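# Set desk calendar to 03, cubes flat in tray

## Task

Make the calendar's front (the face with the month name, currently turned toward the robot) read 03, with both digit blocks the right way up. The calendar must still face the same direction afterwards, and both cubes must end up lying flat inside the tray.

## Robot and tools

Robot: two arms. left_arm carries a five-finger left hand and stands on the +y side; right_arm carries a right hand on the -y side. Calibrated bases: left_arm at (+0.039, +0.255, 0) m, quat_wxyz (+1.000, 0, 0, -0.018); right_arm at (+0.011, -0.299, 0) m, quat_wxyz (+1.000, 0, 0, -0.016). A camera stand sits behind the arms.

Scene frame: origin at table-top height, halfway between the nominal bases; +x points away from the robots over the table, +z up, +y toward left_arm. Arm names do not match left/right in images. All printed poses and all offsets use this frame's axes.

Hand point: a spot 0.05 m in front of the palm and 0.15 m from the wrist flange along the fingers. Its +z runs along straight fingers (which extend 0.06-0.07 m further), +y leaves the palm (finger centre lines sit 0.06 m toward -y), +x crosses the palm away from the thumb on the right hand, toward the thumb on the left hand. A wrist bracket on the little-finger side juts out and can collide.

Row layout (used by execute_actions and move): one flat list of 28 numbers in [-1, 1] covering both arms, even if one stays still. Order: left dx, dy, dz, rx, ry, rz, then left little, ring, middle, index, thumb_bend, thumb_turn, force_limit, speed; then the same 14 for the right arm. dx..rz are offsets, not poses: they count from that arm's Hand target as it was when the action or move began, along scene axes; 1.0 equals 0.6 m or 180 degrees; rx, ry, rz form one rotation vector turning about the Hand target position. Rows in one action do not chain; each is measured from the same start. Six zeros re-request the current Hand target. Finger numbers are absolute targets: +1 straight/open, -1 curled; thumb_turn -1 puts the thumb opposite the fingers, +1 beside the palm. force_limit maps -1 to about 0 N and +1 to 10 N at the fingertip (15 N for the two thumb motors). speed rises from near zero at -1 to full at +0.48 and stays full up to +1. To leave a hand unchanged, resend the eight hand numbers of its last executed row; if none yet, send hand_measured plus hand_force_limit and hand_speed.

Tools:
- execute_actions(actions, cameras): actions is a list of up to 15 actions; each action is up to 15 rows, one per 1/30 s step; a short action repeats its last row. cameras: list of names, ["all"], or []; images come by default only when actions is empty.
- move(target, speed, blend, blocking, cameras): target is one 28-number row or a list of up to 15 rows, every one an offset from the same starting Hand targets. speed: m/s, 0.002 to 4.3, default 0.25 (rotation capped at twice that in rad/s); one value or one per target. blend: corner-rounding radius in m per target, 0 means stop there. Paths are straight, capped at 10 s, and ignore obstacles and the other arm. Result adds a move: line with done, off_target, moving, held or fault, and limits such as paced (pose clipped) or held (steps withheld).
- wait(seconds 0 to 10): lets time run, holding last commands.
- stop(): brakes a running move.
- zoom_image(camera, region [x0, y0, x1, y1] pixels, at most 504 each side): closer look at cam_high (896x504), cam_left_wrist or cam_right_wrist (672x504).
- show_instructions(): shows reference pages.
- finished_scene(scene): ends the current scene, giving its number; irreversible.

Results: end_effector_position (m) and end_effector_quat_wxyz per arm, Hand target (the next offsets' base), joint positions, velocities (may say within noise), torques, motor temperatures, and per hand hand_measured, hand_stopped_by (moving, target, force, stalled, fault), hand_load_n (positive means pushed open), hand_force_limit, hand_speed. Hand lists follow the little..thumb_turn order.

Behaviour: the controller limits commanded orientation to 40 degrees from the current one each step. Hands often rest 1-3 cm (sometimes 5 cm) short, usually low; send the remaining distance as a new offset. Small rotations can shift the hand point noticeably. A grasp spans roughly 0.035-0.065 m (handles down to 0.025 m) with the thumb turned in front. Fingers lock once stopped; to grip harder raise force_limit and send a more closed target; for a soft grip close with speed at -0.94 or below.

Avoid: anything leaving the table, dropping or releasing moving parts, fast impacts, hard pushes (a target far beyond contact presses hard), arm-to-arm contact or gripping the other hand, paths near an arm's own base, and overloading fingers. Holding loads or straining heats motors: MOTOR HOT appears at 85 °C and at 100 °C the arm drops for 30-60 s.

Each tool is called after ">>>" by a JSON object that holds its "op" and its "data".

Reference images:

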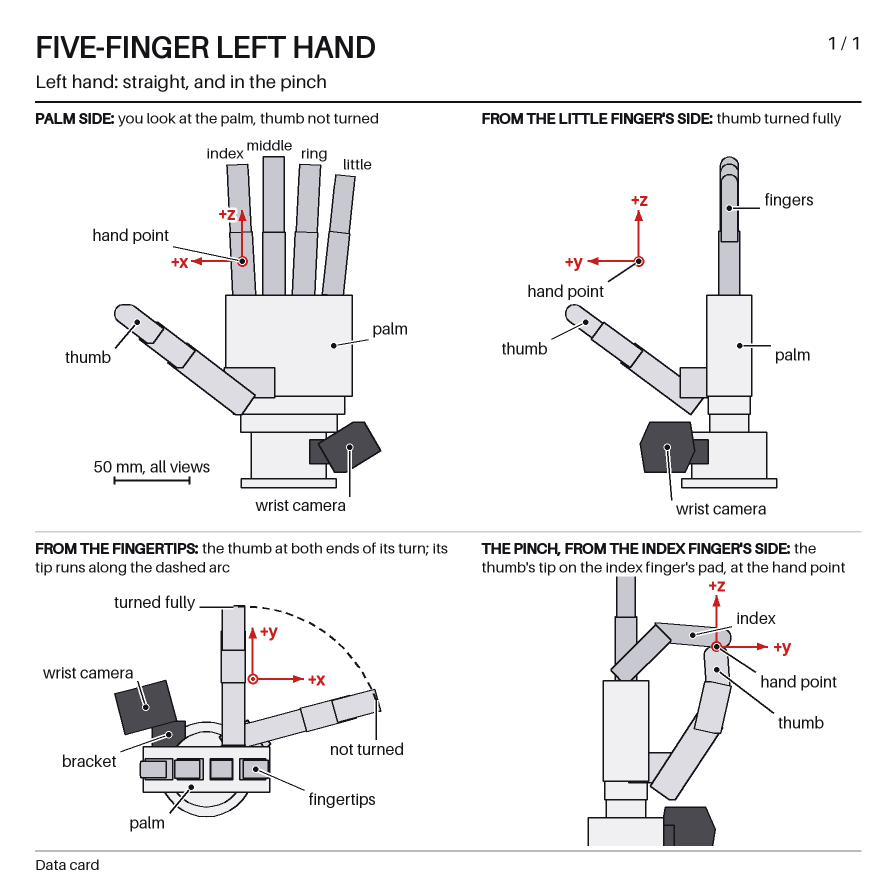

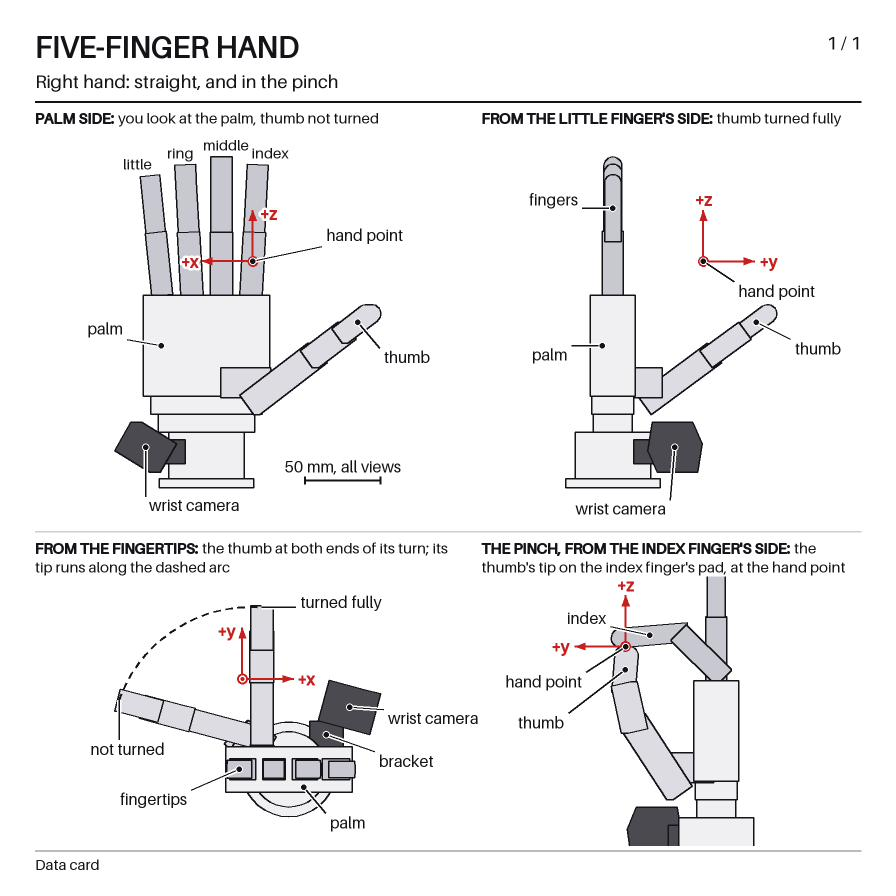

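## Session

>>> {"op": "execute_actions", "data": {"actions": []}}

Scene clock: 0.00 s.
left_arm: end_effector_position=(+0.6195, +0.3271, +0.1978) hand_measured=(+1.000, +1.000, +1.000, +1.000, +1.000, +1.000) hand_load_n=(+0.0, +0.0, +0.0, +0.0, +0.0, +0.0) hand_stopped_by=(target, target, target, target, target, target) hand_force_limit=0.00 hand_speed=-0.80 end_effector_quat_wxyz=(+0.693, -0.612, +0.379, +0.038) | right_arm: end_effector_position=(+0.3665, -0.0178, +0.2443) hand_measured=(+1.000, +1.000, +1.000, +1.000, +1.000, +1.000) hand_load_n=(+0.0, +0.0, +0.0, +0.0, +0.0, +0.0) hand_stopped_by=(target, target, target, target, target, target) hand_force_limit=0.00 hand_speed=-0.80 end_effector_quat_wxyz=(-0.401, +0.914, -0.048, +0.025)
Joint positions: left_arm=[-0.164 1.655 1.038 0.496 -1.267 0.493] | right_arm=[0.473 1.325 1.247 -0.971 -0.676 -0.837]
Joint velocities: within noise
Joint torques (N m): no reading
Motor temperatures (°C): left_arm=[29 30 25 27 26 24] | right_arm=[24 32 28 25 26 24]
Heat: left arm: hottest shoulder 30 °C; right arm: hottest shoulder 32 °C.
Hand target: left_arm +0.6274, +0.3255, +0.2148; +0.698, -0.615, +0.365, +0.024 | right_arm +0.3739, -0.0143, +0.2581; -0.409, +0.911, -0.042, +0.038

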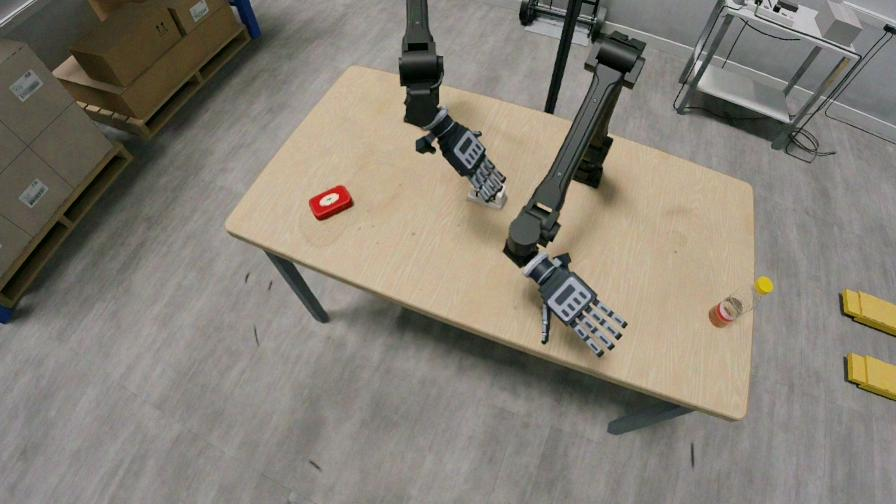

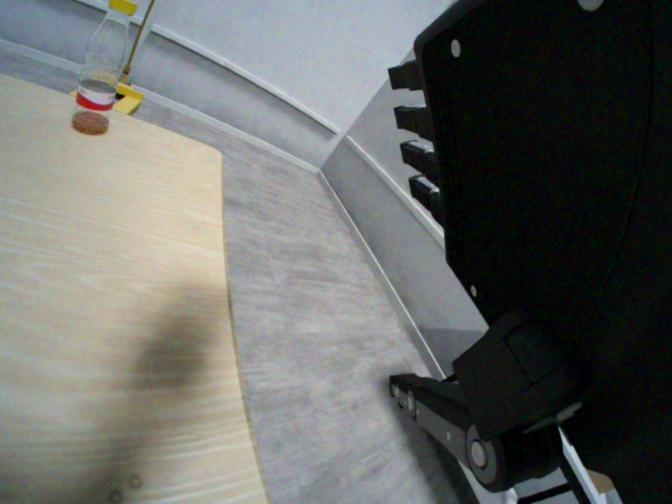

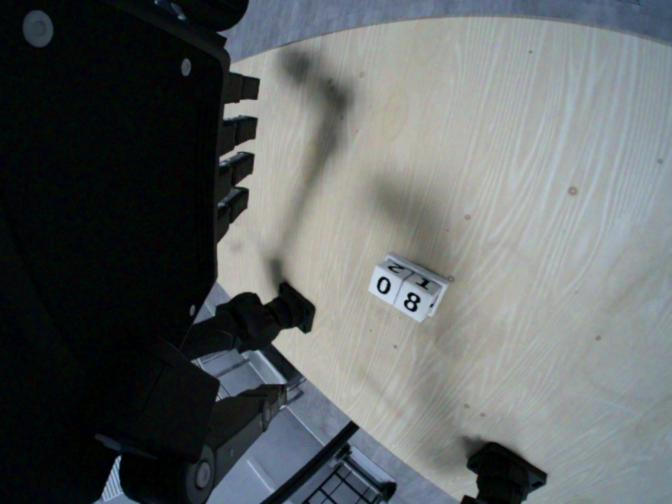

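>>> {"op": "zoom_image", "data": {"camera": "cam_right_wrist", "region": [340, 220, 480, 340]}}

>>> {"op": "zoom_image", "data": {"camera": "cam_high", "region": [430, 150, 550, 250]}}

Scaled by 3.600 from the camera's 672x504 image, which has a finer 960x720 frame.

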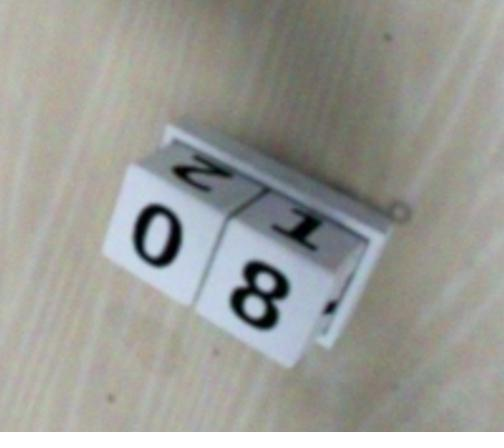

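Scaled by 4.200 from the camera's 896x504 image, which has a finer 1280x720 frame.

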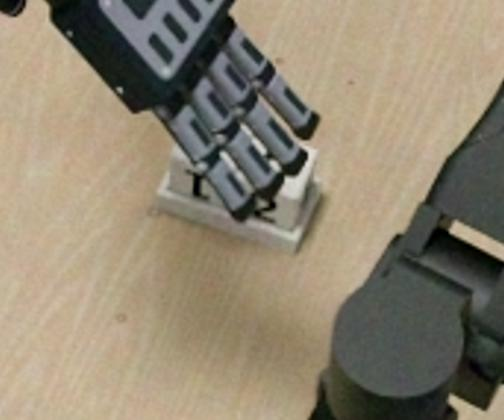

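>>> {"op": "move", "data": {"target": [0,0,0,0,0,0,1,1,1,1,1,1,0,-0.8,0,-0.25,0.2,0,0,0,1,1,1,1,1,1,0,-0.8], "cameras": ["all"]}}

Scene clock: 88.03 s.
left_arm: end_effector_position=(+0.6195, +0.3271, +0.1978) hand_measured=(+1.000, +1.000, +1.000, +1.000, +1.000, +1.000) hand_load_n=(+0.0, +0.0, +0.0, -0.5, +0.0, +0.0) hand_stopped_by=(target, target, target, target, target, target) hand_force_limit=0.00 hand_speed=-0.80 end_effector_quat_wxyz=(+0.693, -0.612, +0.379, +0.038) | right_arm: end_effector_position=(+0.3635, -0.1632, +0.3605) hand_measured=(+1.000, +1.000, +1.000, +1.000, +1.000, +1.000) hand_load_n=(+0.0, +0.0, +0.0, +0.0, +0.0, +0.0) hand_stopped_by=(target, target, target, target, target, target) hand_force_limit=0.00 hand_speed=-0.80 end_effector_quat_wxyz=(-0.405, +0.912, -0.053, +0.019)
Joint positions: left_arm=[-0.164 1.655 1.038 0.496 -1.267 0.493] | right_arm=[0.111 1.308 1.557 -1.619 -0.817 -1.288]
Joint torques (N m): left_arm=[-1.03 -11.34 10.86 1.25 -0.26 0.01] | right_arm=[-0.56 -8.29 15.19 0.51 -0.86 -0.19]
Motor temperatures (°C): left_arm=[29 31 30 26 26 24] | right_arm=[24 33 36 25 26 24]
Heat: left arm: hottest shoulder 31 °C; right arm: hottest elbow 36 °C.
Hand target: left_arm +0.6274, +0.3255, +0.2148; +0.698, -0.615, +0.365, +0.024 | right_arm +0.3739, -0.1643, +0.3779; -0.409, +0.911, -0.042, +0.038
Off the commanded pose: left_arm 0.019 m, 2 deg | right_arm 0.020 m, 3 deg.
move: off_target (left_arm, right_arm)

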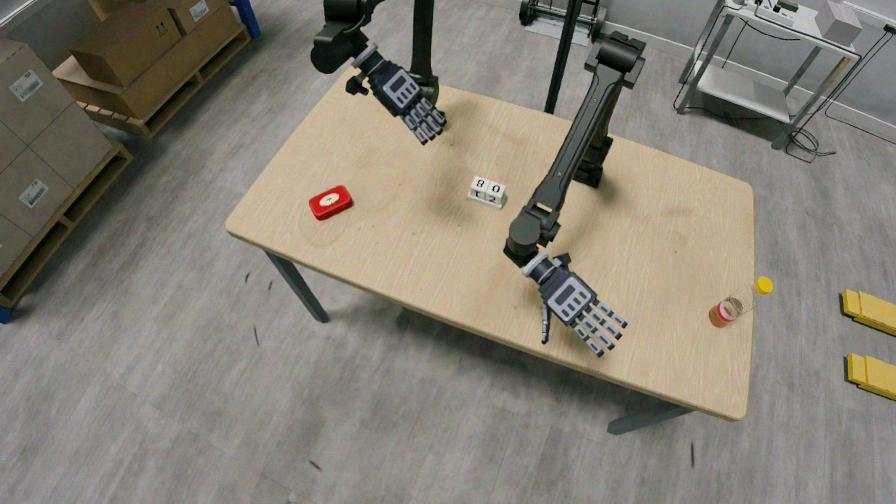

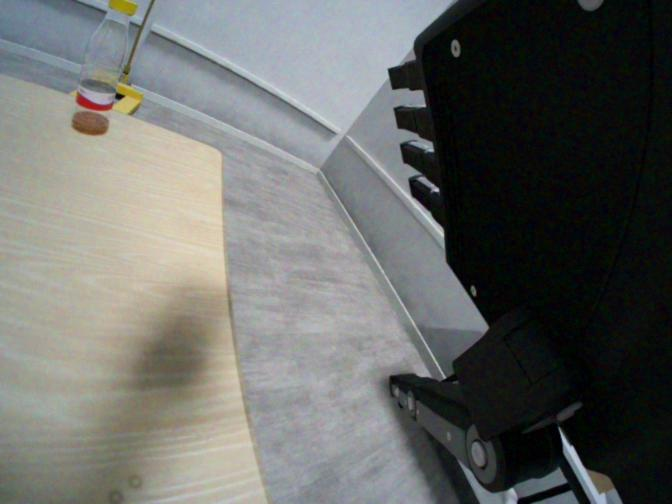

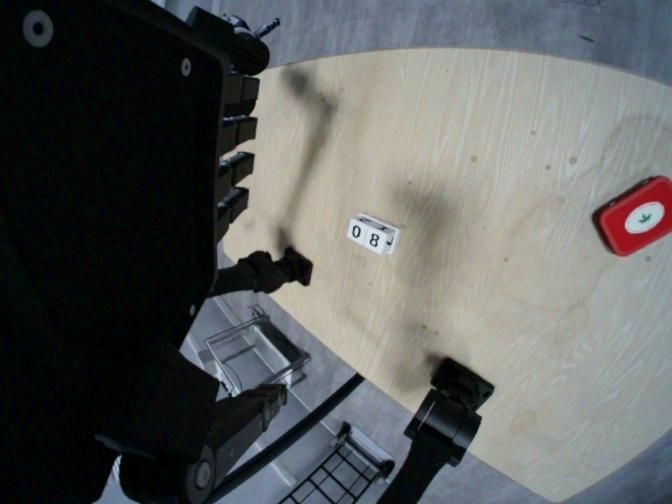

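>>> {"op": "zoom_image", "data": {"camera": "cam_high", "region": [455, 165, 520, 220]}}

>>> {"op": "zoom_image", "data": {"camera": "cam_right_wrist", "region": [330, 190, 420, 270]}}

Scaled by 7.754 from the camera's 896x504 image, which has a finer 1280x720 frame.

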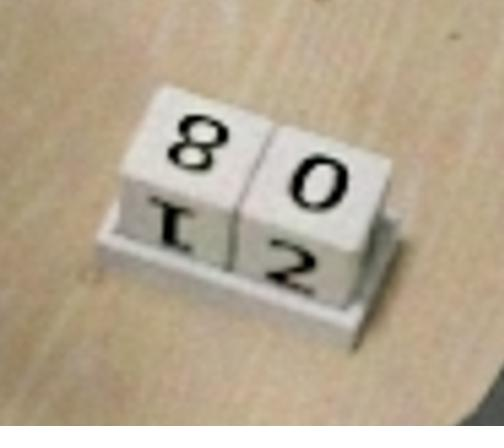

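Scaled by 5.600 from the camera's 672x504 image, which has a finer 960x720 frame.

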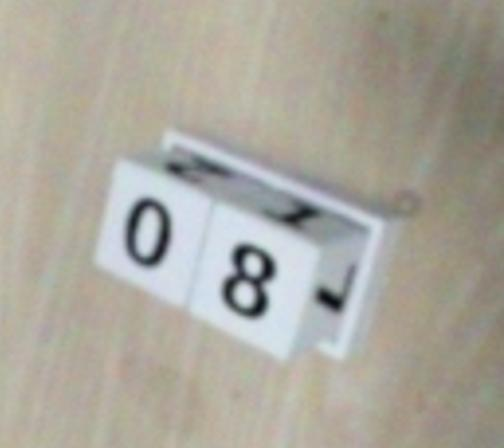

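>>> {"op": "move", "data": {"target": [0,0,0,0,0,0,1,1,1,1,1,1,0,-0.8,-0.1,0.17,-0.15,0.068,-0.058,-0.461,1,1,1,1,1,-1,0,0], "cameras": ["all"]}}

Scene clock: 420.23 s.
left_arm: end_effector_position=(+0.6195, +0.3271, +0.1978) hand_measured=(+1.000, +1.000, +1.000, +1.000, +1.000, +1.000) hand_load_n=(+0.5, +0.0, +0.0, +0.0, +0.0, +0.0) hand_stopped_by=(target, target, target, target, target, target) hand_force_limit=0.00 hand_speed=-0.80 end_effector_quat_wxyz=(+0.693, -0.612, +0.379, +0.038) | right_arm: end_effector_position=(+0.3136, -0.0665, +0.2859) hand_measured=(+1.000, +1.000, +1.000, +1.000, +1.000, -1.000) hand_load_n=(+0.0, +0.0, +0.0, +0.0, +0.0, +0.0) hand_stopped_by=(target, target, target, target, target, target) hand_force_limit=0.00 hand_speed=0.00 end_effector_quat_wxyz=(-0.369, +0.604, -0.601, +0.372)
Joint positions: left_arm=[-0.164 1.655 1.038 0.496 -1.267 0.493] | right_arm=[0.945 0.832 0.88 -0.74 0.785 0.523]
Joint torques (N m): left_arm=[-1.03 -11.4 10.85 1.25 -0.26 0.01] | right_arm=[0.32 -2.84 12.59 1.33 0.53 0.01]
Motor temperatures (°C): left_arm=[29 31 33 26 26 24] | right_arm=[24 32 43 25 27 24]
Heat: left arm: hottest elbow 33 °C; right arm: hottest elbow 43 °C.
Hand target: left_arm +0.6274, +0.3255, +0.2148; +0.698, -0.615, +0.365, +0.024 | right_arm +0.3139, -0.0623, +0.2878; -0.369, +0.603, -0.603, +0.370
Off the commanded pose: left_arm 0.019 m, 2 deg | right_arm 0.005 m, 0 deg.
move: off_target (left_arm)

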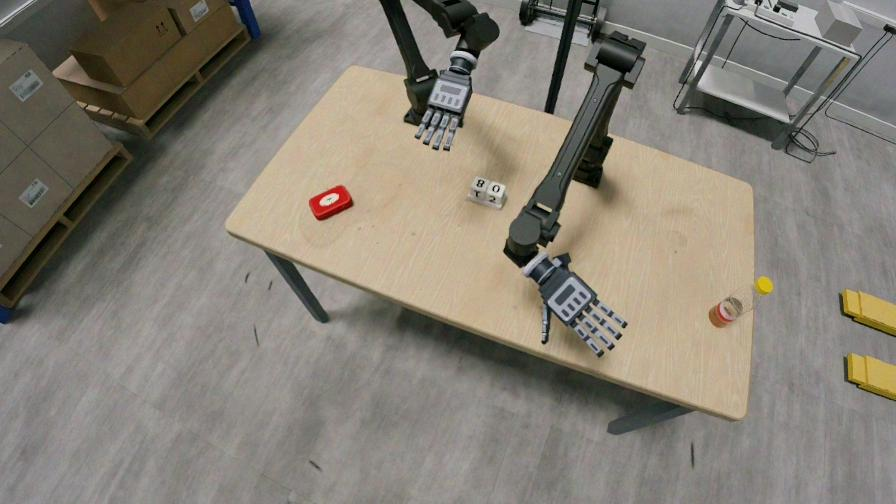

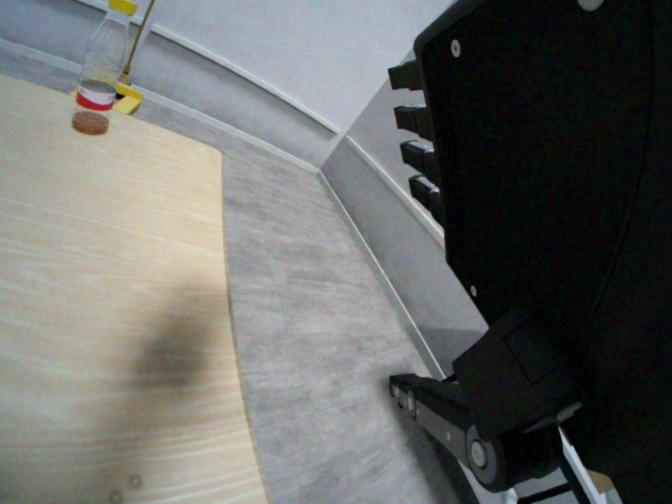

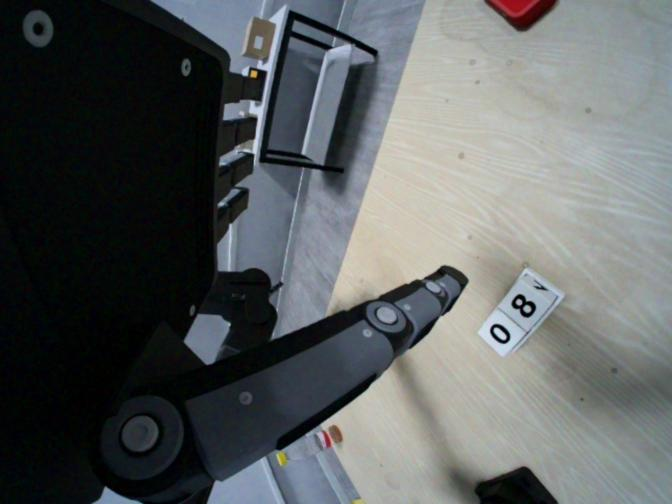

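>>> {"op": "move", "data": {"target": [0,0,0,0,0,0,1,1,1,1,1,1,0,-0.8,-0.24,0.187,-0.197,0,0,0,1,1,1,1,1,1,0,0.3], "cameras": ["cam_right_wrist","cam_high"]}}

Scene clock: 443.53 s.
left_arm: end_effector_position=(+0.6195, +0.3271, +0.1978) hand_measured=(+1.000, +1.000, +1.000, +1.000, +1.000, +1.000) hand_load_n=(+0.0, +0.0, +0.0, +0.0, +0.0, +0.0) hand_stopped_by=(target, target, target, target, target, target) hand_force_limit=0.00 hand_speed=-0.80 end_effector_quat_wxyz=(+0.693, -0.612, +0.379, +0.038) | right_arm: end_effector_position=(+0.1706, +0.0306, +0.1531) hand_measured=(+1.000, +1.000, +1.000, +1.000, +1.000, +1.000) hand_load_n=(+0.0, +0.0, +0.0, +0.5, +0.0, +0.0) hand_stopped_by=(target, target, target, target, target, target) hand_force_limit=0.00 hand_speed=0.30 end_effector_quat_wxyz=(-0.356, +0.612, -0.596, +0.380)
Joint positions: left_arm=[-0.164 1.655 1.038 0.496 -1.267 0.493] | right_arm=[1.556 1.19 0.824 -1.152 1.094 1.465]
Joint torques (N m): left_arm=[-1.03 -11.34 10.86 1.25 -0.25 0.01] | right_arm=[0.26 -5.83 14.39 0.27 0.95 0.03]
Heat: left arm: hottest elbow 33 °C; right arm: hottest elbow 45 °C.
Hand target: left_arm +0.6274, +0.3255, +0.2148; +0.698, -0.615, +0.365, +0.024 | right_arm +0.1699, +0.0500, +0.1697; -0.369, +0.603, -0.602, +0.370
Off the commanded pose: left_arm 0.019 m, 2 deg | right_arm 0.025 m, 2 deg.
move: off_target (left_arm, right_arm)
Images, in order (width x height): cam_high 896x504, cam_right_wrist 672x504.

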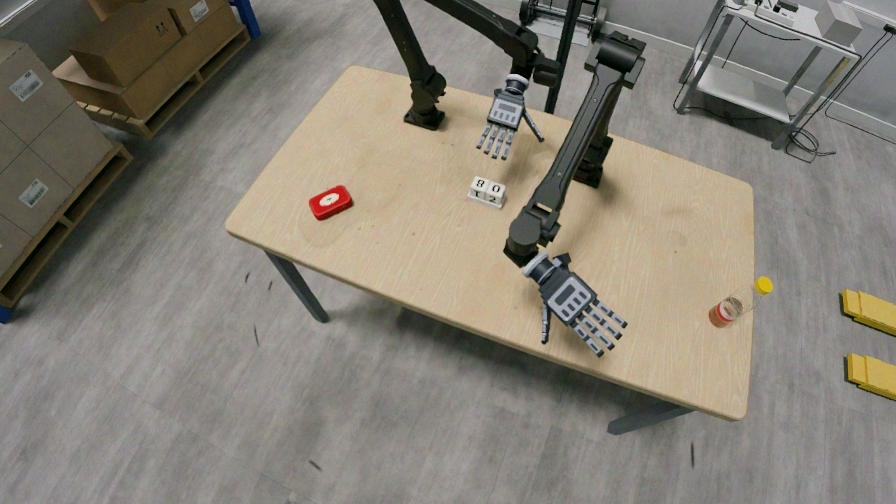

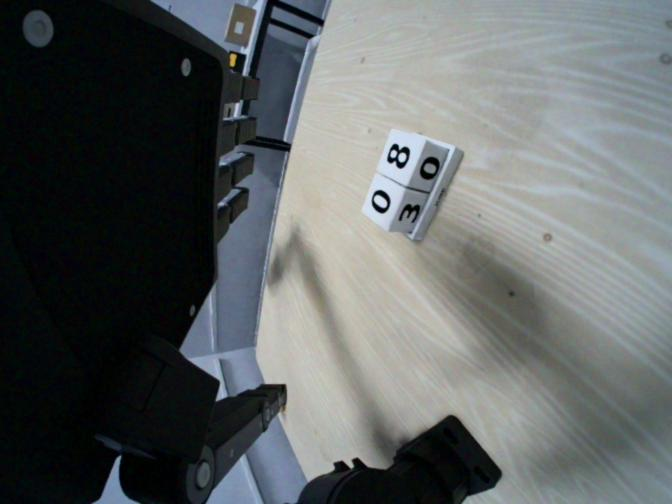

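>>> {"op": "zoom_image", "data": {"camera": "cam_right_wrist", "region": [340, 110, 480, 250]}}

Scaled by 3.600 from the camera's 672x504 image, which has a finer 960x720 frame.

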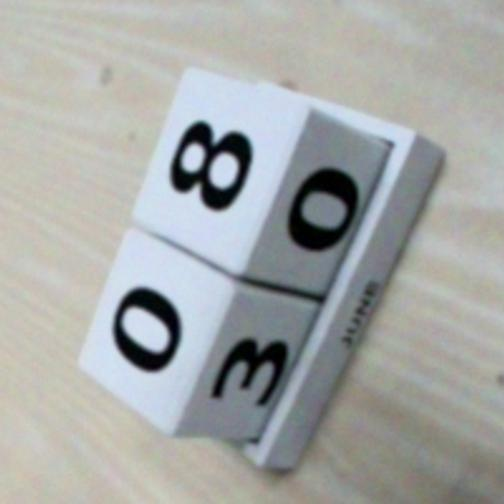

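>>> {"op": "move", "data": {"target": [0,0,0,0,0,0,1,1,1,1,1,1,0,-0.8,0.093,-0.07,0,0,0,0,1,1,0.6,0.6,0.7,-1,0,0.3], "cameras": ["cam_right_wrist","cam_high"]}}

Scene clock: 470.57 s.
left_arm: end_effector_position=(+0.6195, +0.3271, +0.1978) hand_measured=(+1.000, +1.000, +1.000, +1.000, +1.000, +1.000) hand_load_n=(+0.0, +0.0, +0.0, +0.0, +0.0, +0.0) hand_stopped_by=(target, target, target, target, target, target) hand_force_limit=0.00 hand_speed=-0.80 end_effector_quat_wxyz=(+0.693, -0.612, +0.379, +0.038) | right_arm: end_effector_position=(+0.2238, +0.0081, +0.1650) hand_measured=(+1.000, +1.000, +0.600, +0.600, +0.700, -1.000) hand_load_n=(+0.0, +0.0, +0.0, +0.0, +0.0, +0.0) hand_stopped_by=(target, target, target, target, target, target) hand_force_limit=0.00 hand_speed=0.30 end_effector_quat_wxyz=(-0.363, +0.607, -0.601, +0.373)
Joint positions: left_arm=[-0.164 1.655 1.038 0.496 -1.267 0.493] | right_arm=[1.366 1.054 0.74 -0.844 1.048 1.083]
Joint torques (N m): left_arm=[-1.03 -11.4 10.86 1.24 -0.25 0] | right_arm=[-0.73 -6.83 10.21 1.61 0.57 -0.18]
Heat: left arm: hottest elbow 33 °C; right arm: hottest elbow 47 °C.
Hand target: left_arm +0.6274, +0.3255, +0.2148; +0.698, -0.615, +0.365, +0.024 | right_arm +0.2258, +0.0079, +0.1698; -0.369, +0.603, -0.603, +0.370
Off the commanded pose: left_arm 0.019 m, 2 deg | right_arm 0.005 m, 1 deg.
move: off_target (left_arm)
Images, in order (width x height): cam_high 896x504, cam_right_wrist 672x504.

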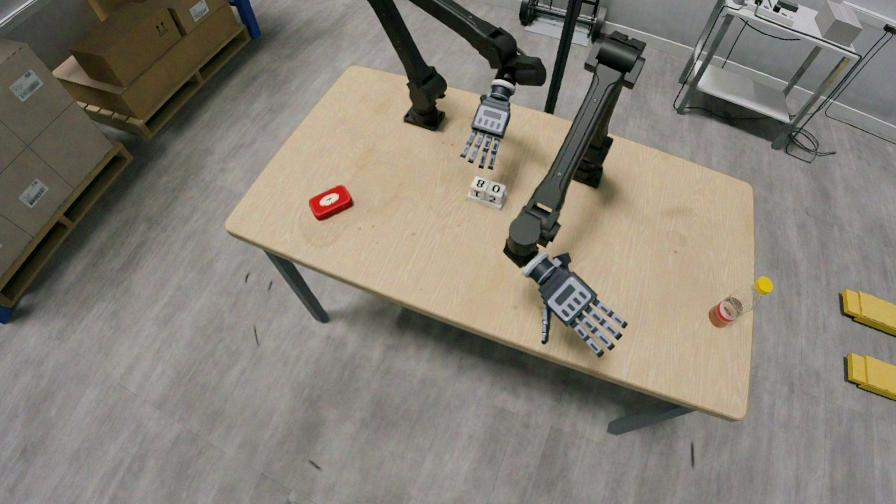

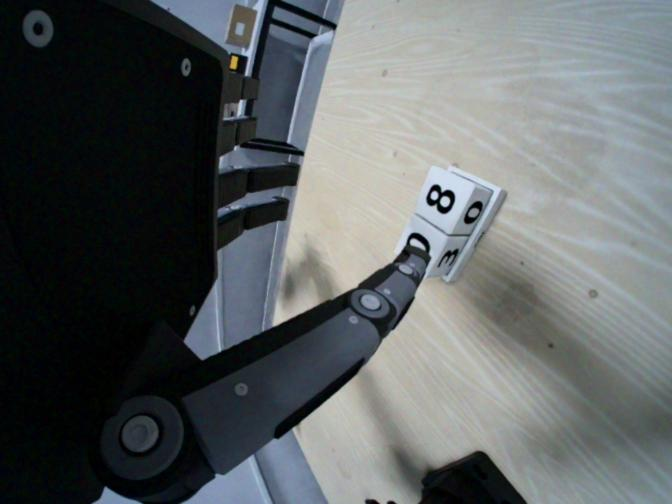

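>>> {"op": "move", "data": {"target": [0,0,0,0,0,0,1,1,1,1,1,1,0,-0.8,0,-0.033,-0.13,0,0,-0.017,1,1,0.6,0.6,0.7,-1,0,0.3], "cameras": ["cam_right_wrist","cam_high"], "speed": 0.15}}

Scene clock: 503.30 s.
left_arm: end_effector_position=(+0.6195, +0.3271, +0.1978) hand_measured=(+1.000, +1.000, +1.000, +1.000, +1.000, +1.000) hand_load_n=(+0.0, +0.0, +0.0, +0.0, +0.0, -0.5) hand_stopped_by=(target, target, target, target, target, target) hand_force_limit=0.00 hand_speed=-0.80 end_effector_quat_wxyz=(+0.693, -0.612, +0.379, +0.038) | right_arm: end_effector_position=(+0.2223, -0.0137, +0.0931) hand_measured=(+1.000, +1.000, +0.600, +0.600, +0.700, -1.000) hand_load_n=(+0.0, +0.0, +0.0, +0.0, +0.0, +0.0) hand_stopped_by=(target, target, target, target, target, target) hand_force_limit=0.00 hand_speed=0.30 end_effector_quat_wxyz=(-0.357, +0.594, -0.612, +0.380)
Joint positions: left_arm=[-0.164 1.655 1.038 0.496 -1.267 0.493] | right_arm=[1.361 1.113 0.577 -0.672 1.06 1.145]
Joint torques (N m): left_arm=[-1.03 -11.4 10.85 1.25 -0.26 0] | right_arm=[-0.73 -4.6 9.48 1.55 0.87 0.03]
Heat: left arm: hottest elbow 33 °C; right arm: hottest elbow 44 °C.
Hand target: left_arm +0.6274, +0.3255, +0.2148; +0.698, -0.615, +0.365, +0.024 | right_arm +0.2258, -0.0120, +0.0916; -0.359, +0.587, -0.618, +0.380
Off the commanded pose: left_arm 0.019 m, 2 deg | right_arm 0.004 m, 1 deg.
move: off_target (left_arm)
Images, in order (width x height): cam_high 896x504, cam_right_wrist 672x504.

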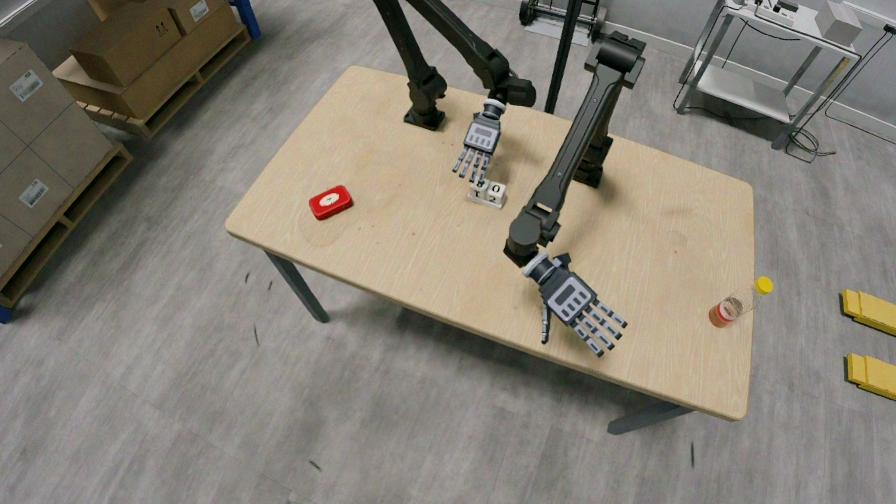

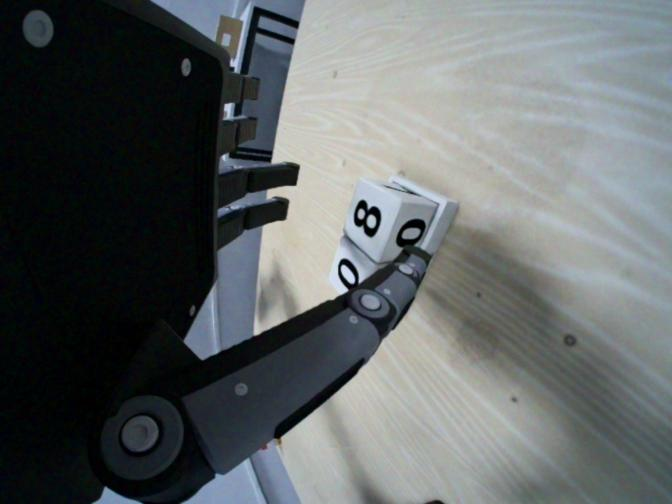

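>>> {"op": "move", "data": {"target": [0,0,0,0,0,0,1,1,1,1,1,1,0,-0.8,0,0,-0.08,0,0,0,1,1,0.6,0.6,0.55,-1,0,0.3], "cameras": ["cam_right_wrist"], "speed": 0.1}}

>>> {"op": "zoom_image", "data": {"camera": "cam_right_wrist", "region": [200, 120, 480, 330]}}

Scene clock: 524.63 s.
left_arm: end_effector_position=(+0.6195, +0.3271, +0.1978) hand_measured=(+1.000, +1.000, +1.000, +1.000, +1.000, +1.000) hand_load_n=(+0.0, +0.0, +0.0, +0.0, +0.0, +0.0) hand_stopped_by=(target, target, target, target, target, target) hand_force_limit=0.00 hand_speed=-0.80 end_effector_quat_wxyz=(+0.693, -0.612, +0.379, +0.038) | right_arm: end_effector_position=(+0.2229, -0.0116, +0.0467) hand_measured=(+1.000, +1.000, +0.600, +0.600, +0.550, -1.000) hand_load_n=(+0.0, +0.0, +0.0, +0.0, +0.0, +0.0) hand_stopped_by=(target, target, target, target, target, target) hand_force_limit=0.00 hand_speed=0.30 end_effector_quat_wxyz=(-0.360, +0.591, -0.616, +0.378)
Joint positions: left_arm=[-0.164 1.655 1.038 0.496 -1.267 0.493] | right_arm=[1.361 1.226 0.506 -0.486 1.061 1.155]
Joint torques (N m): left_arm=[-1.03 -11.4 10.86 1.25 -0.25 0] | right_arm=[-0.67 -5.07 8.23 1.57 0.82 -0.04]
Heat: left arm: hottest elbow 33 °C; right arm: hottest elbow 42 °C.
Hand target: left_arm +0.6274, +0.3255, +0.2148; +0.698, -0.615, +0.365, +0.024 | right_arm +0.2257, -0.0119, +0.0436; -0.359, +0.587, -0.618, +0.379
Off the commanded pose: left_arm 0.019 m, 2 deg | right_arm 0.004 m, 1 deg.
move: off_target (left_arm)
Images, in order (width x height): cam_right_wrist 672x504.

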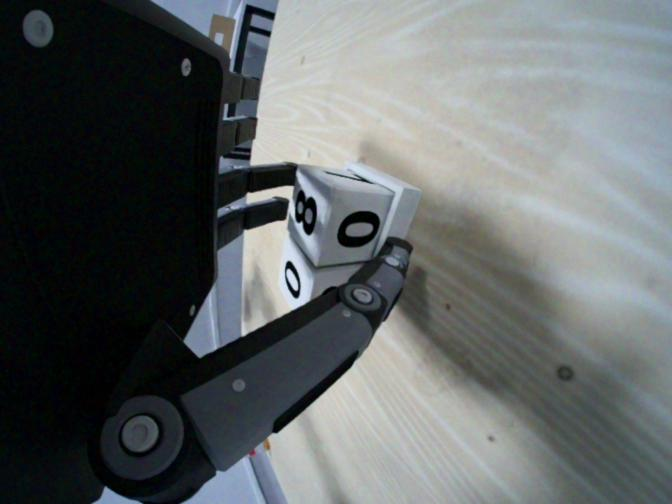

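Scaled by 1.800 from the camera's 672x504 image, which has a finer 960x720 frame.

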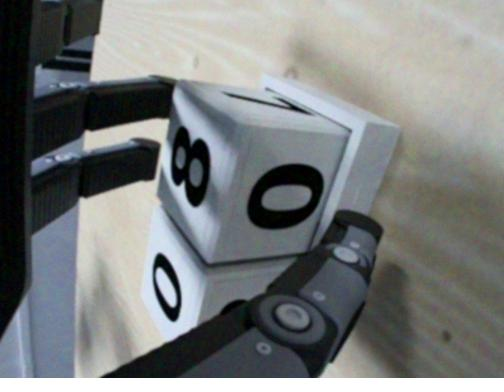

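>>> {"op": "move", "data": {"target": [0,0,0,0,0,0,1,1,1,1,1,1,0,-0.8,0,-0.007,-0.01,0,0,0,1,1,0.4,0.4,0.4,-1,-0.5,0], "cameras": ["cam_right_wrist"], "speed": 0.1}}

>>> {"op": "zoom_image", "data": {"camera": "cam_right_wrist", "region": [200, 120, 480, 330]}}

Scene clock: 599.37 s.
left_arm: end_effector_position=(+0.6195, +0.3271, +0.1978) hand_measured=(+1.000, +1.000, +1.000, +1.000, +1.000, +1.000) hand_load_n=(+0.0, +0.0, +0.0, +0.0, +0.0, +0.0) hand_stopped_by=(target, target, target, target, target, target) hand_force_limit=0.00 hand_speed=-0.80 end_effector_quat_wxyz=(+0.693, -0.612, +0.379, +0.038) | right_arm: end_effector_position=(+0.2239, -0.0153, +0.0421) hand_measured=(+1.000, +1.000, +0.400, +0.400, +0.400, -1.000) hand_load_n=(+0.0, +0.0, -0.5, +0.0, +0.0, +0.0) hand_stopped_by=(target, target, target, target, target, target) hand_force_limit=-0.50 hand_speed=0.00 end_effector_quat_wxyz=(-0.363, +0.587, -0.617, +0.378)
Joint positions: left_arm=[-0.164 1.655 1.038 0.496 -1.267 0.493] | right_arm=[1.357 1.228 0.488 -0.457 1.065 1.155]
Joint torques (N m): left_arm=[-0.97 -11.4 10.85 1.25 -0.25 0] | right_arm=[-0.73 -5.01 8.06 1.52 0.61 -0.11]
Motor temperatures (°C): left_arm=[28 31 34 26 26 24] | right_arm=[24 32 37 25 28 24]
Heat: left arm: hottest elbow 34 °C; right arm: hottest elbow 37 °C.
Hand target: left_arm +0.6274, +0.3255, +0.2148; +0.698, -0.615, +0.365, +0.024 | right_arm +0.2257, -0.0162, +0.0376; -0.359, +0.587, -0.618, +0.379
Off the commanded pose: left_arm 0.019 m, 2 deg | right_arm 0.005 m, 0 deg.
move: off_target (left_arm)
Images, in order (width x height): cam_right_wrist 672x504.

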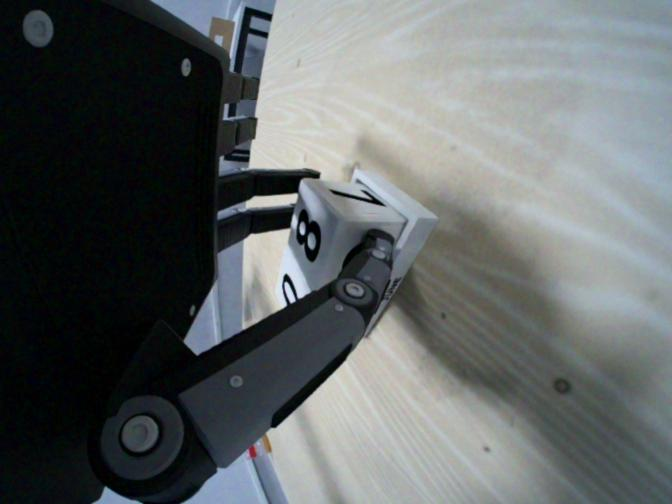

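Scaled by 1.800 from the camera's 672x504 image, which has a finer 960x720 frame.

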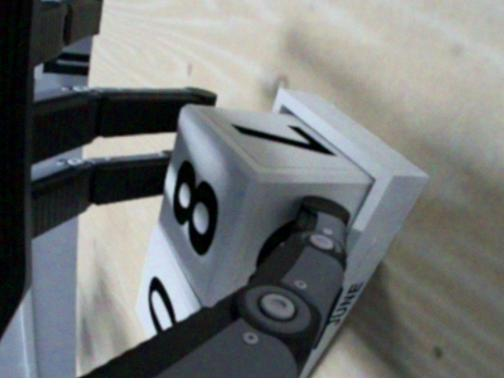

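>>> {"op": "wait", "data": {"seconds": 0, "cameras": ["cam_high"]}}

>>> {"op": "zoom_image", "data": {"camera": "cam_high", "region": [430, 140, 550, 240]}}

Scene clock: 622.30 s.
left_arm: end_effector_position=(+0.6195, +0.3271, +0.1978) hand_measured=(+1.000, +1.000, +1.000, +1.000, +1.000, +1.000) hand_load_n=(+0.0, +0.0, +0.0, +0.0, +0.0, -0.5) hand_stopped_by=(target, target, target, target, target, target) hand_force_limit=0.00 hand_speed=-0.80 end_effector_quat_wxyz=(+0.693, -0.612, +0.379, +0.038) | right_arm: end_effector_position=(+0.2239, -0.0152, +0.0421) hand_measured=(+1.000, +1.000, +0.400, +0.400, +0.400, -1.000) hand_load_n=(+0.0, +0.0, +0.0, +0.0, +0.0, +0.0) hand_stopped_by=(target, target, target, target, target, target) hand_force_limit=-0.50 hand_speed=0.00 end_effector_quat_wxyz=(-0.363, +0.587, -0.617, +0.378)
Joint positions: left_arm=[-0.164 1.655 1.038 0.496 -1.267 0.493] | right_arm=[1.357 1.228 0.488 -0.457 1.065 1.155]
Joint torques (N m): left_arm=[-1.03 -11.4 10.85 1.25 -0.25 0] | right_arm=[-0.79 -5.01 8.06 1.51 0.61 -0.11]
Heat: left arm: hottest elbow 34 °C; right arm: hottest elbow 38 °C.
Hand target: left_arm +0.6274, +0.3255, +0.2148; +0.698, -0.615, +0.365, +0.024 | right_arm +0.2257, -0.0161, +0.0377; -0.359, +0.587, -0.618, +0.379
Off the commanded pose: left_arm 0.019 m, 2 deg | right_arm 0.005 m, 0 deg.
Images, in order (width x height): cam_high 896x504.

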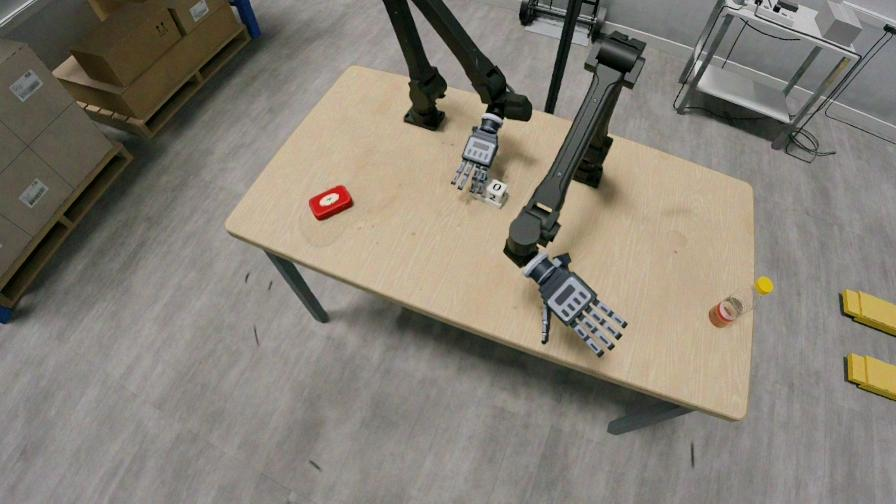

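Scaled by 4.200 from the camera's 896x504 image, which has a finer 1280x720 frame.

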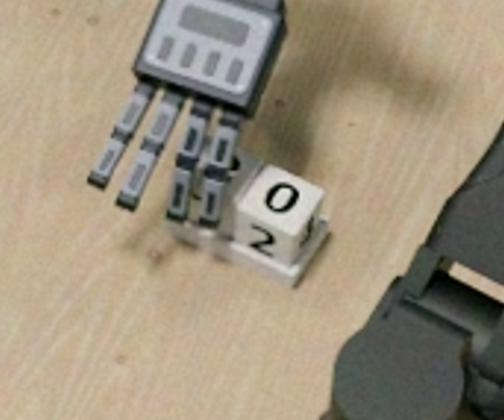

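>>> {"op": "move", "data": {"target": [0,0,0,0,0,0,1,1,1,1,1,1,0,-0.8,0,0.017,0,0,0,0,1,1,0.65,0.65,0.6,-1,-0.5,0.3], "cameras": ["cam_right_wrist","cam_high"], "speed": 0.1}}

>>> {"op": "zoom_image", "data": {"camera": "cam_right_wrist", "region": [200, 120, 480, 330]}}

>>> {"op": "zoom_image", "data": {"camera": "cam_high", "region": [430, 140, 550, 240]}}

Scene clock: 634.53 s.
left_arm: end_effector_position=(+0.6195, +0.3271, +0.1978) hand_measured=(+1.000, +1.000, +1.000, +1.000, +1.000, +1.000) hand_load_n=(+0.0, +0.0, +0.0, +0.0, +0.0, -0.5) hand_stopped_by=(target, target, target, target, target, target) hand_force_limit=0.00 hand_speed=-0.80 end_effector_quat_wxyz=(+0.693, -0.612, +0.379, +0.038) | right_arm: end_effector_position=(+0.2232, -0.0179, +0.0328) hand_measured=(+1.000, +1.000, +0.650, +0.650, +0.600, -1.000) hand_load_n=(+0.0, +0.0, +0.0, +0.0, +0.0, +0.0) hand_stopped_by=(target, target, target, target, target, target) hand_force_limit=-0.50 hand_speed=0.30 end_effector_quat_wxyz=(-0.352, +0.593, -0.613, +0.385)
Joint positions: left_arm=[-0.164 1.655 1.038 0.496 -1.267 0.493] | right_arm=[1.357 1.259 0.488 -0.457 1.065 1.156]
Joint torques (N m): left_arm=[-1.03 -11.34 10.86 1.25 -0.25 0.01] | right_arm=[-0.09 -5.25 10.19 1.1 0.76 0.02]
Heat: left arm: hottest elbow 34 °C; right arm: hottest elbow 38 °C.
Hand target: left_arm +0.6274, +0.3255, +0.2148; +0.698, -0.615, +0.365, +0.024 | right_arm +0.2257, -0.0059, +0.0377; -0.359, +0.587, -0.618, +0.379
Off the commanded pose: left_arm 0.019 m, 2 deg | right_arm 0.013 m, 1 deg.
move: off_target (left_arm, right_arm)
Images, in order (width x height): cam_high 896x504, cam_right_wrist 672x504.

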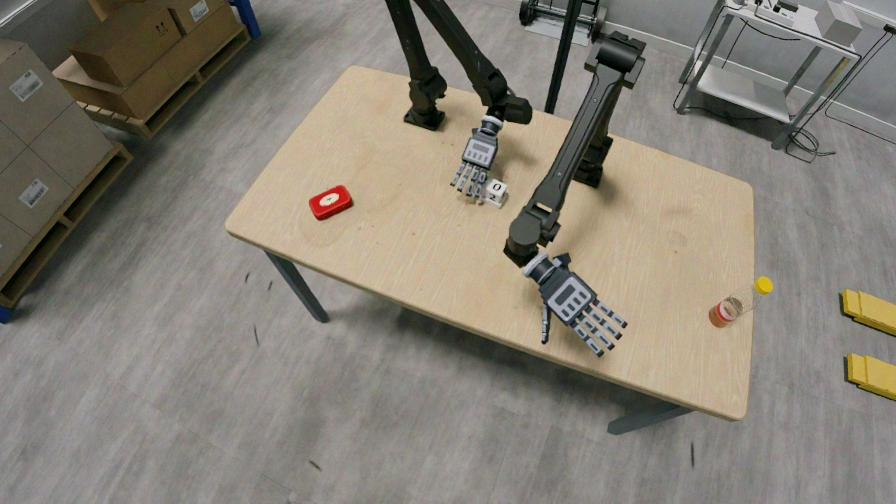

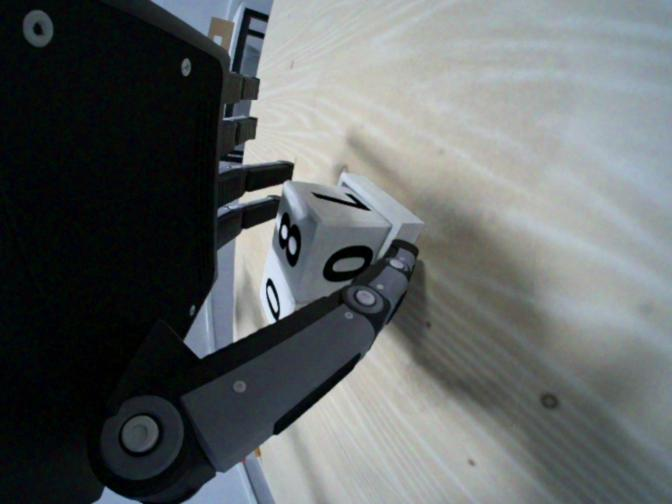

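Scaled by 1.800 from the camera's 672x504 image, which has a finer 960x720 frame.

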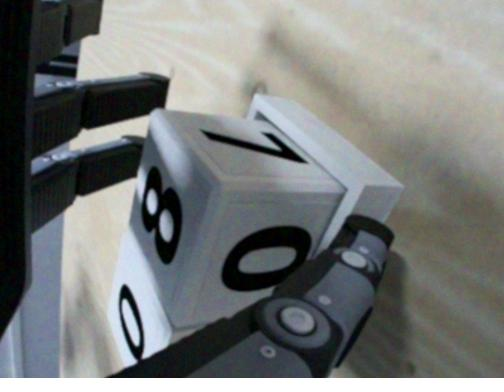

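Scaled by 4.200 from the camera's 896x504 image, which has a finer 1280x720 frame.

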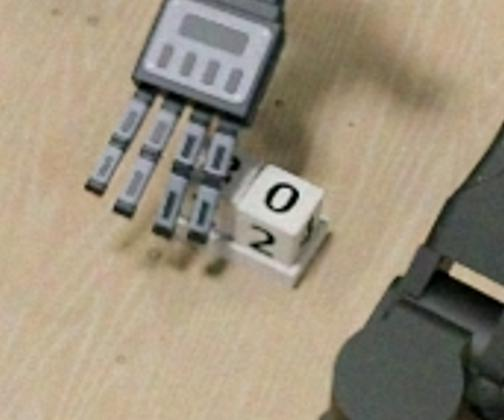

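>>> {"op": "move", "data": {"target": [0,0,0,0,0,0,1,1,1,1,1,1,0,-0.8,0,0.01,0.09,0,0,0,1,1,0.65,0.65,0.6,-1,-0.5,0.3], "cameras": ["cam_right_wrist"], "speed": 0.1}}

>>> {"op": "zoom_image", "data": {"camera": "cam_right_wrist", "region": [200, 120, 480, 330]}}

Scene clock: 642.00 s.
left_arm: end_effector_position=(+0.6195, +0.3271, +0.1978) hand_measured=(+1.000, +1.000, +1.000, +1.000, +1.000, +1.000) hand_load_n=(+0.0, +0.0, +0.0, +0.0, +0.0, +0.0) hand_stopped_by=(target, target, target, target, target, target) hand_force_limit=0.00 hand_speed=-0.80 end_effector_quat_wxyz=(+0.693, -0.612, +0.379, +0.038) | right_arm: end_effector_position=(+0.2224, -0.0211, +0.0700) hand_measured=(+1.000, +1.000, +0.650, +0.650, +0.600, -1.000) hand_load_n=(+0.0, +0.0, +0.0, +0.0, +0.5, +0.0) hand_stopped_by=(target, target, target, target, target, target) hand_force_limit=-0.50 hand_speed=0.30 end_effector_quat_wxyz=(-0.338, +0.600, -0.609, +0.393)
Joint positions: left_arm=[-0.164 1.655 1.038 0.496 -1.267 0.493] | right_arm=[1.357 1.172 0.558 -0.657 1.065 1.163]
Joint torques (N m): left_arm=[-1.03 -11.4 10.86 1.25 -0.26 0] | right_arm=[0.32 -6.71 13.26 0.65 0.83 0.03]
Heat: left arm: hottest elbow 34 °C; right arm: hottest elbow 38 °C.
Hand target: left_arm +0.6274, +0.3255, +0.2148; +0.698, -0.615, +0.365, +0.024 | right_arm +0.2257, +0.0001, +0.0917; -0.359, +0.587, -0.618, +0.379
Off the commanded pose: left_arm 0.019 m, 2 deg | right_arm 0.031 m, 3 deg.
move: off_target (left_arm, right_arm)
Images, in order (width x height): cam_right_wrist 672x504.

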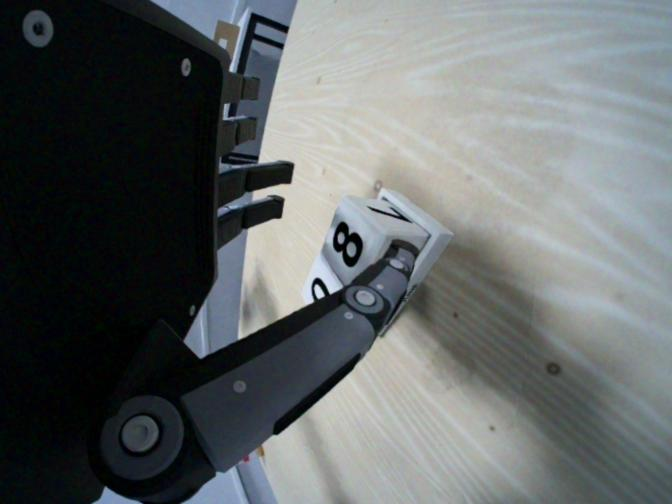

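Scaled by 1.800 from the camera's 672x504 image, which has a finer 960x720 frame.

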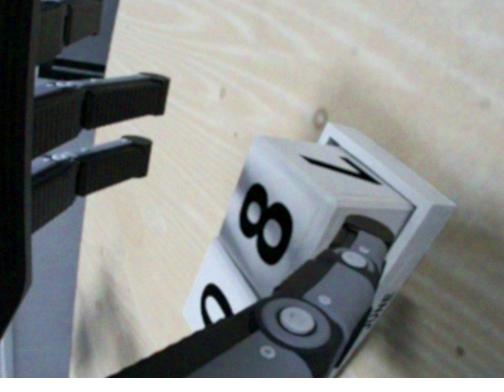

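>>> {"op": "move", "data": {"target": [0,0,0,0,0,0,1,1,1,1,1,1,0,-0.8,-0.005,0.042,0,0,0,-0.02,1,1,0.7,0.7,0.7,-1,-0.5,0.3], "speed": 0.15}}

Scene clock: 757.97 s.
left_arm: end_effector_position=(+0.6195, +0.3271, +0.1978) hand_measured=(+1.000, +1.000, +1.000, +1.000, +1.000, +1.000) hand_load_n=(+0.0, +0.0, +0.0, +0.0, +0.0, +0.0) hand_stopped_by=(target, target, target, target, target, target) hand_force_limit=0.00 hand_speed=-0.80 end_effector_quat_wxyz=(+0.693, -0.612, +0.379, +0.038) | right_arm: end_effector_position=(+0.2202, +0.0051, +0.0789) hand_measured=(+1.000, +1.000, +0.700, +0.700, +0.700, -1.000) hand_load_n=(+0.0, +0.0, +0.0, +0.0, +0.0, +0.0) hand_stopped_by=(target, target, target, target, target, target) hand_force_limit=-0.50 hand_speed=0.30 end_effector_quat_wxyz=(-0.335, +0.575, -0.631, +0.398)
Joint positions: left_arm=[-0.164 1.655 1.038 0.496 -1.267 0.493] | right_arm=[1.396 1.276 0.672 -0.826 1.089 1.372]
Joint torques (N m): left_arm=[-0.97 -11.4 10.85 1.25 -0.25 0.01] | right_arm=[0.32 -6.07 13.07 0.39 0.94 0.04]
Heat: left arm: hottest elbow 35 °C; right arm: hottest elbow 41 °C.
Hand target: left_arm +0.6274, +0.3255, +0.2148; +0.698, -0.615, +0.365, +0.024 | right_arm +0.2228, +0.0253, +0.0917; +0.347, -0.567, +0.637, -0.390
Off the commanded pose: left_arm 0.019 m, 2 deg | right_arm 0.024 m, 2 deg.
move: off_target (left_arm, right_arm)


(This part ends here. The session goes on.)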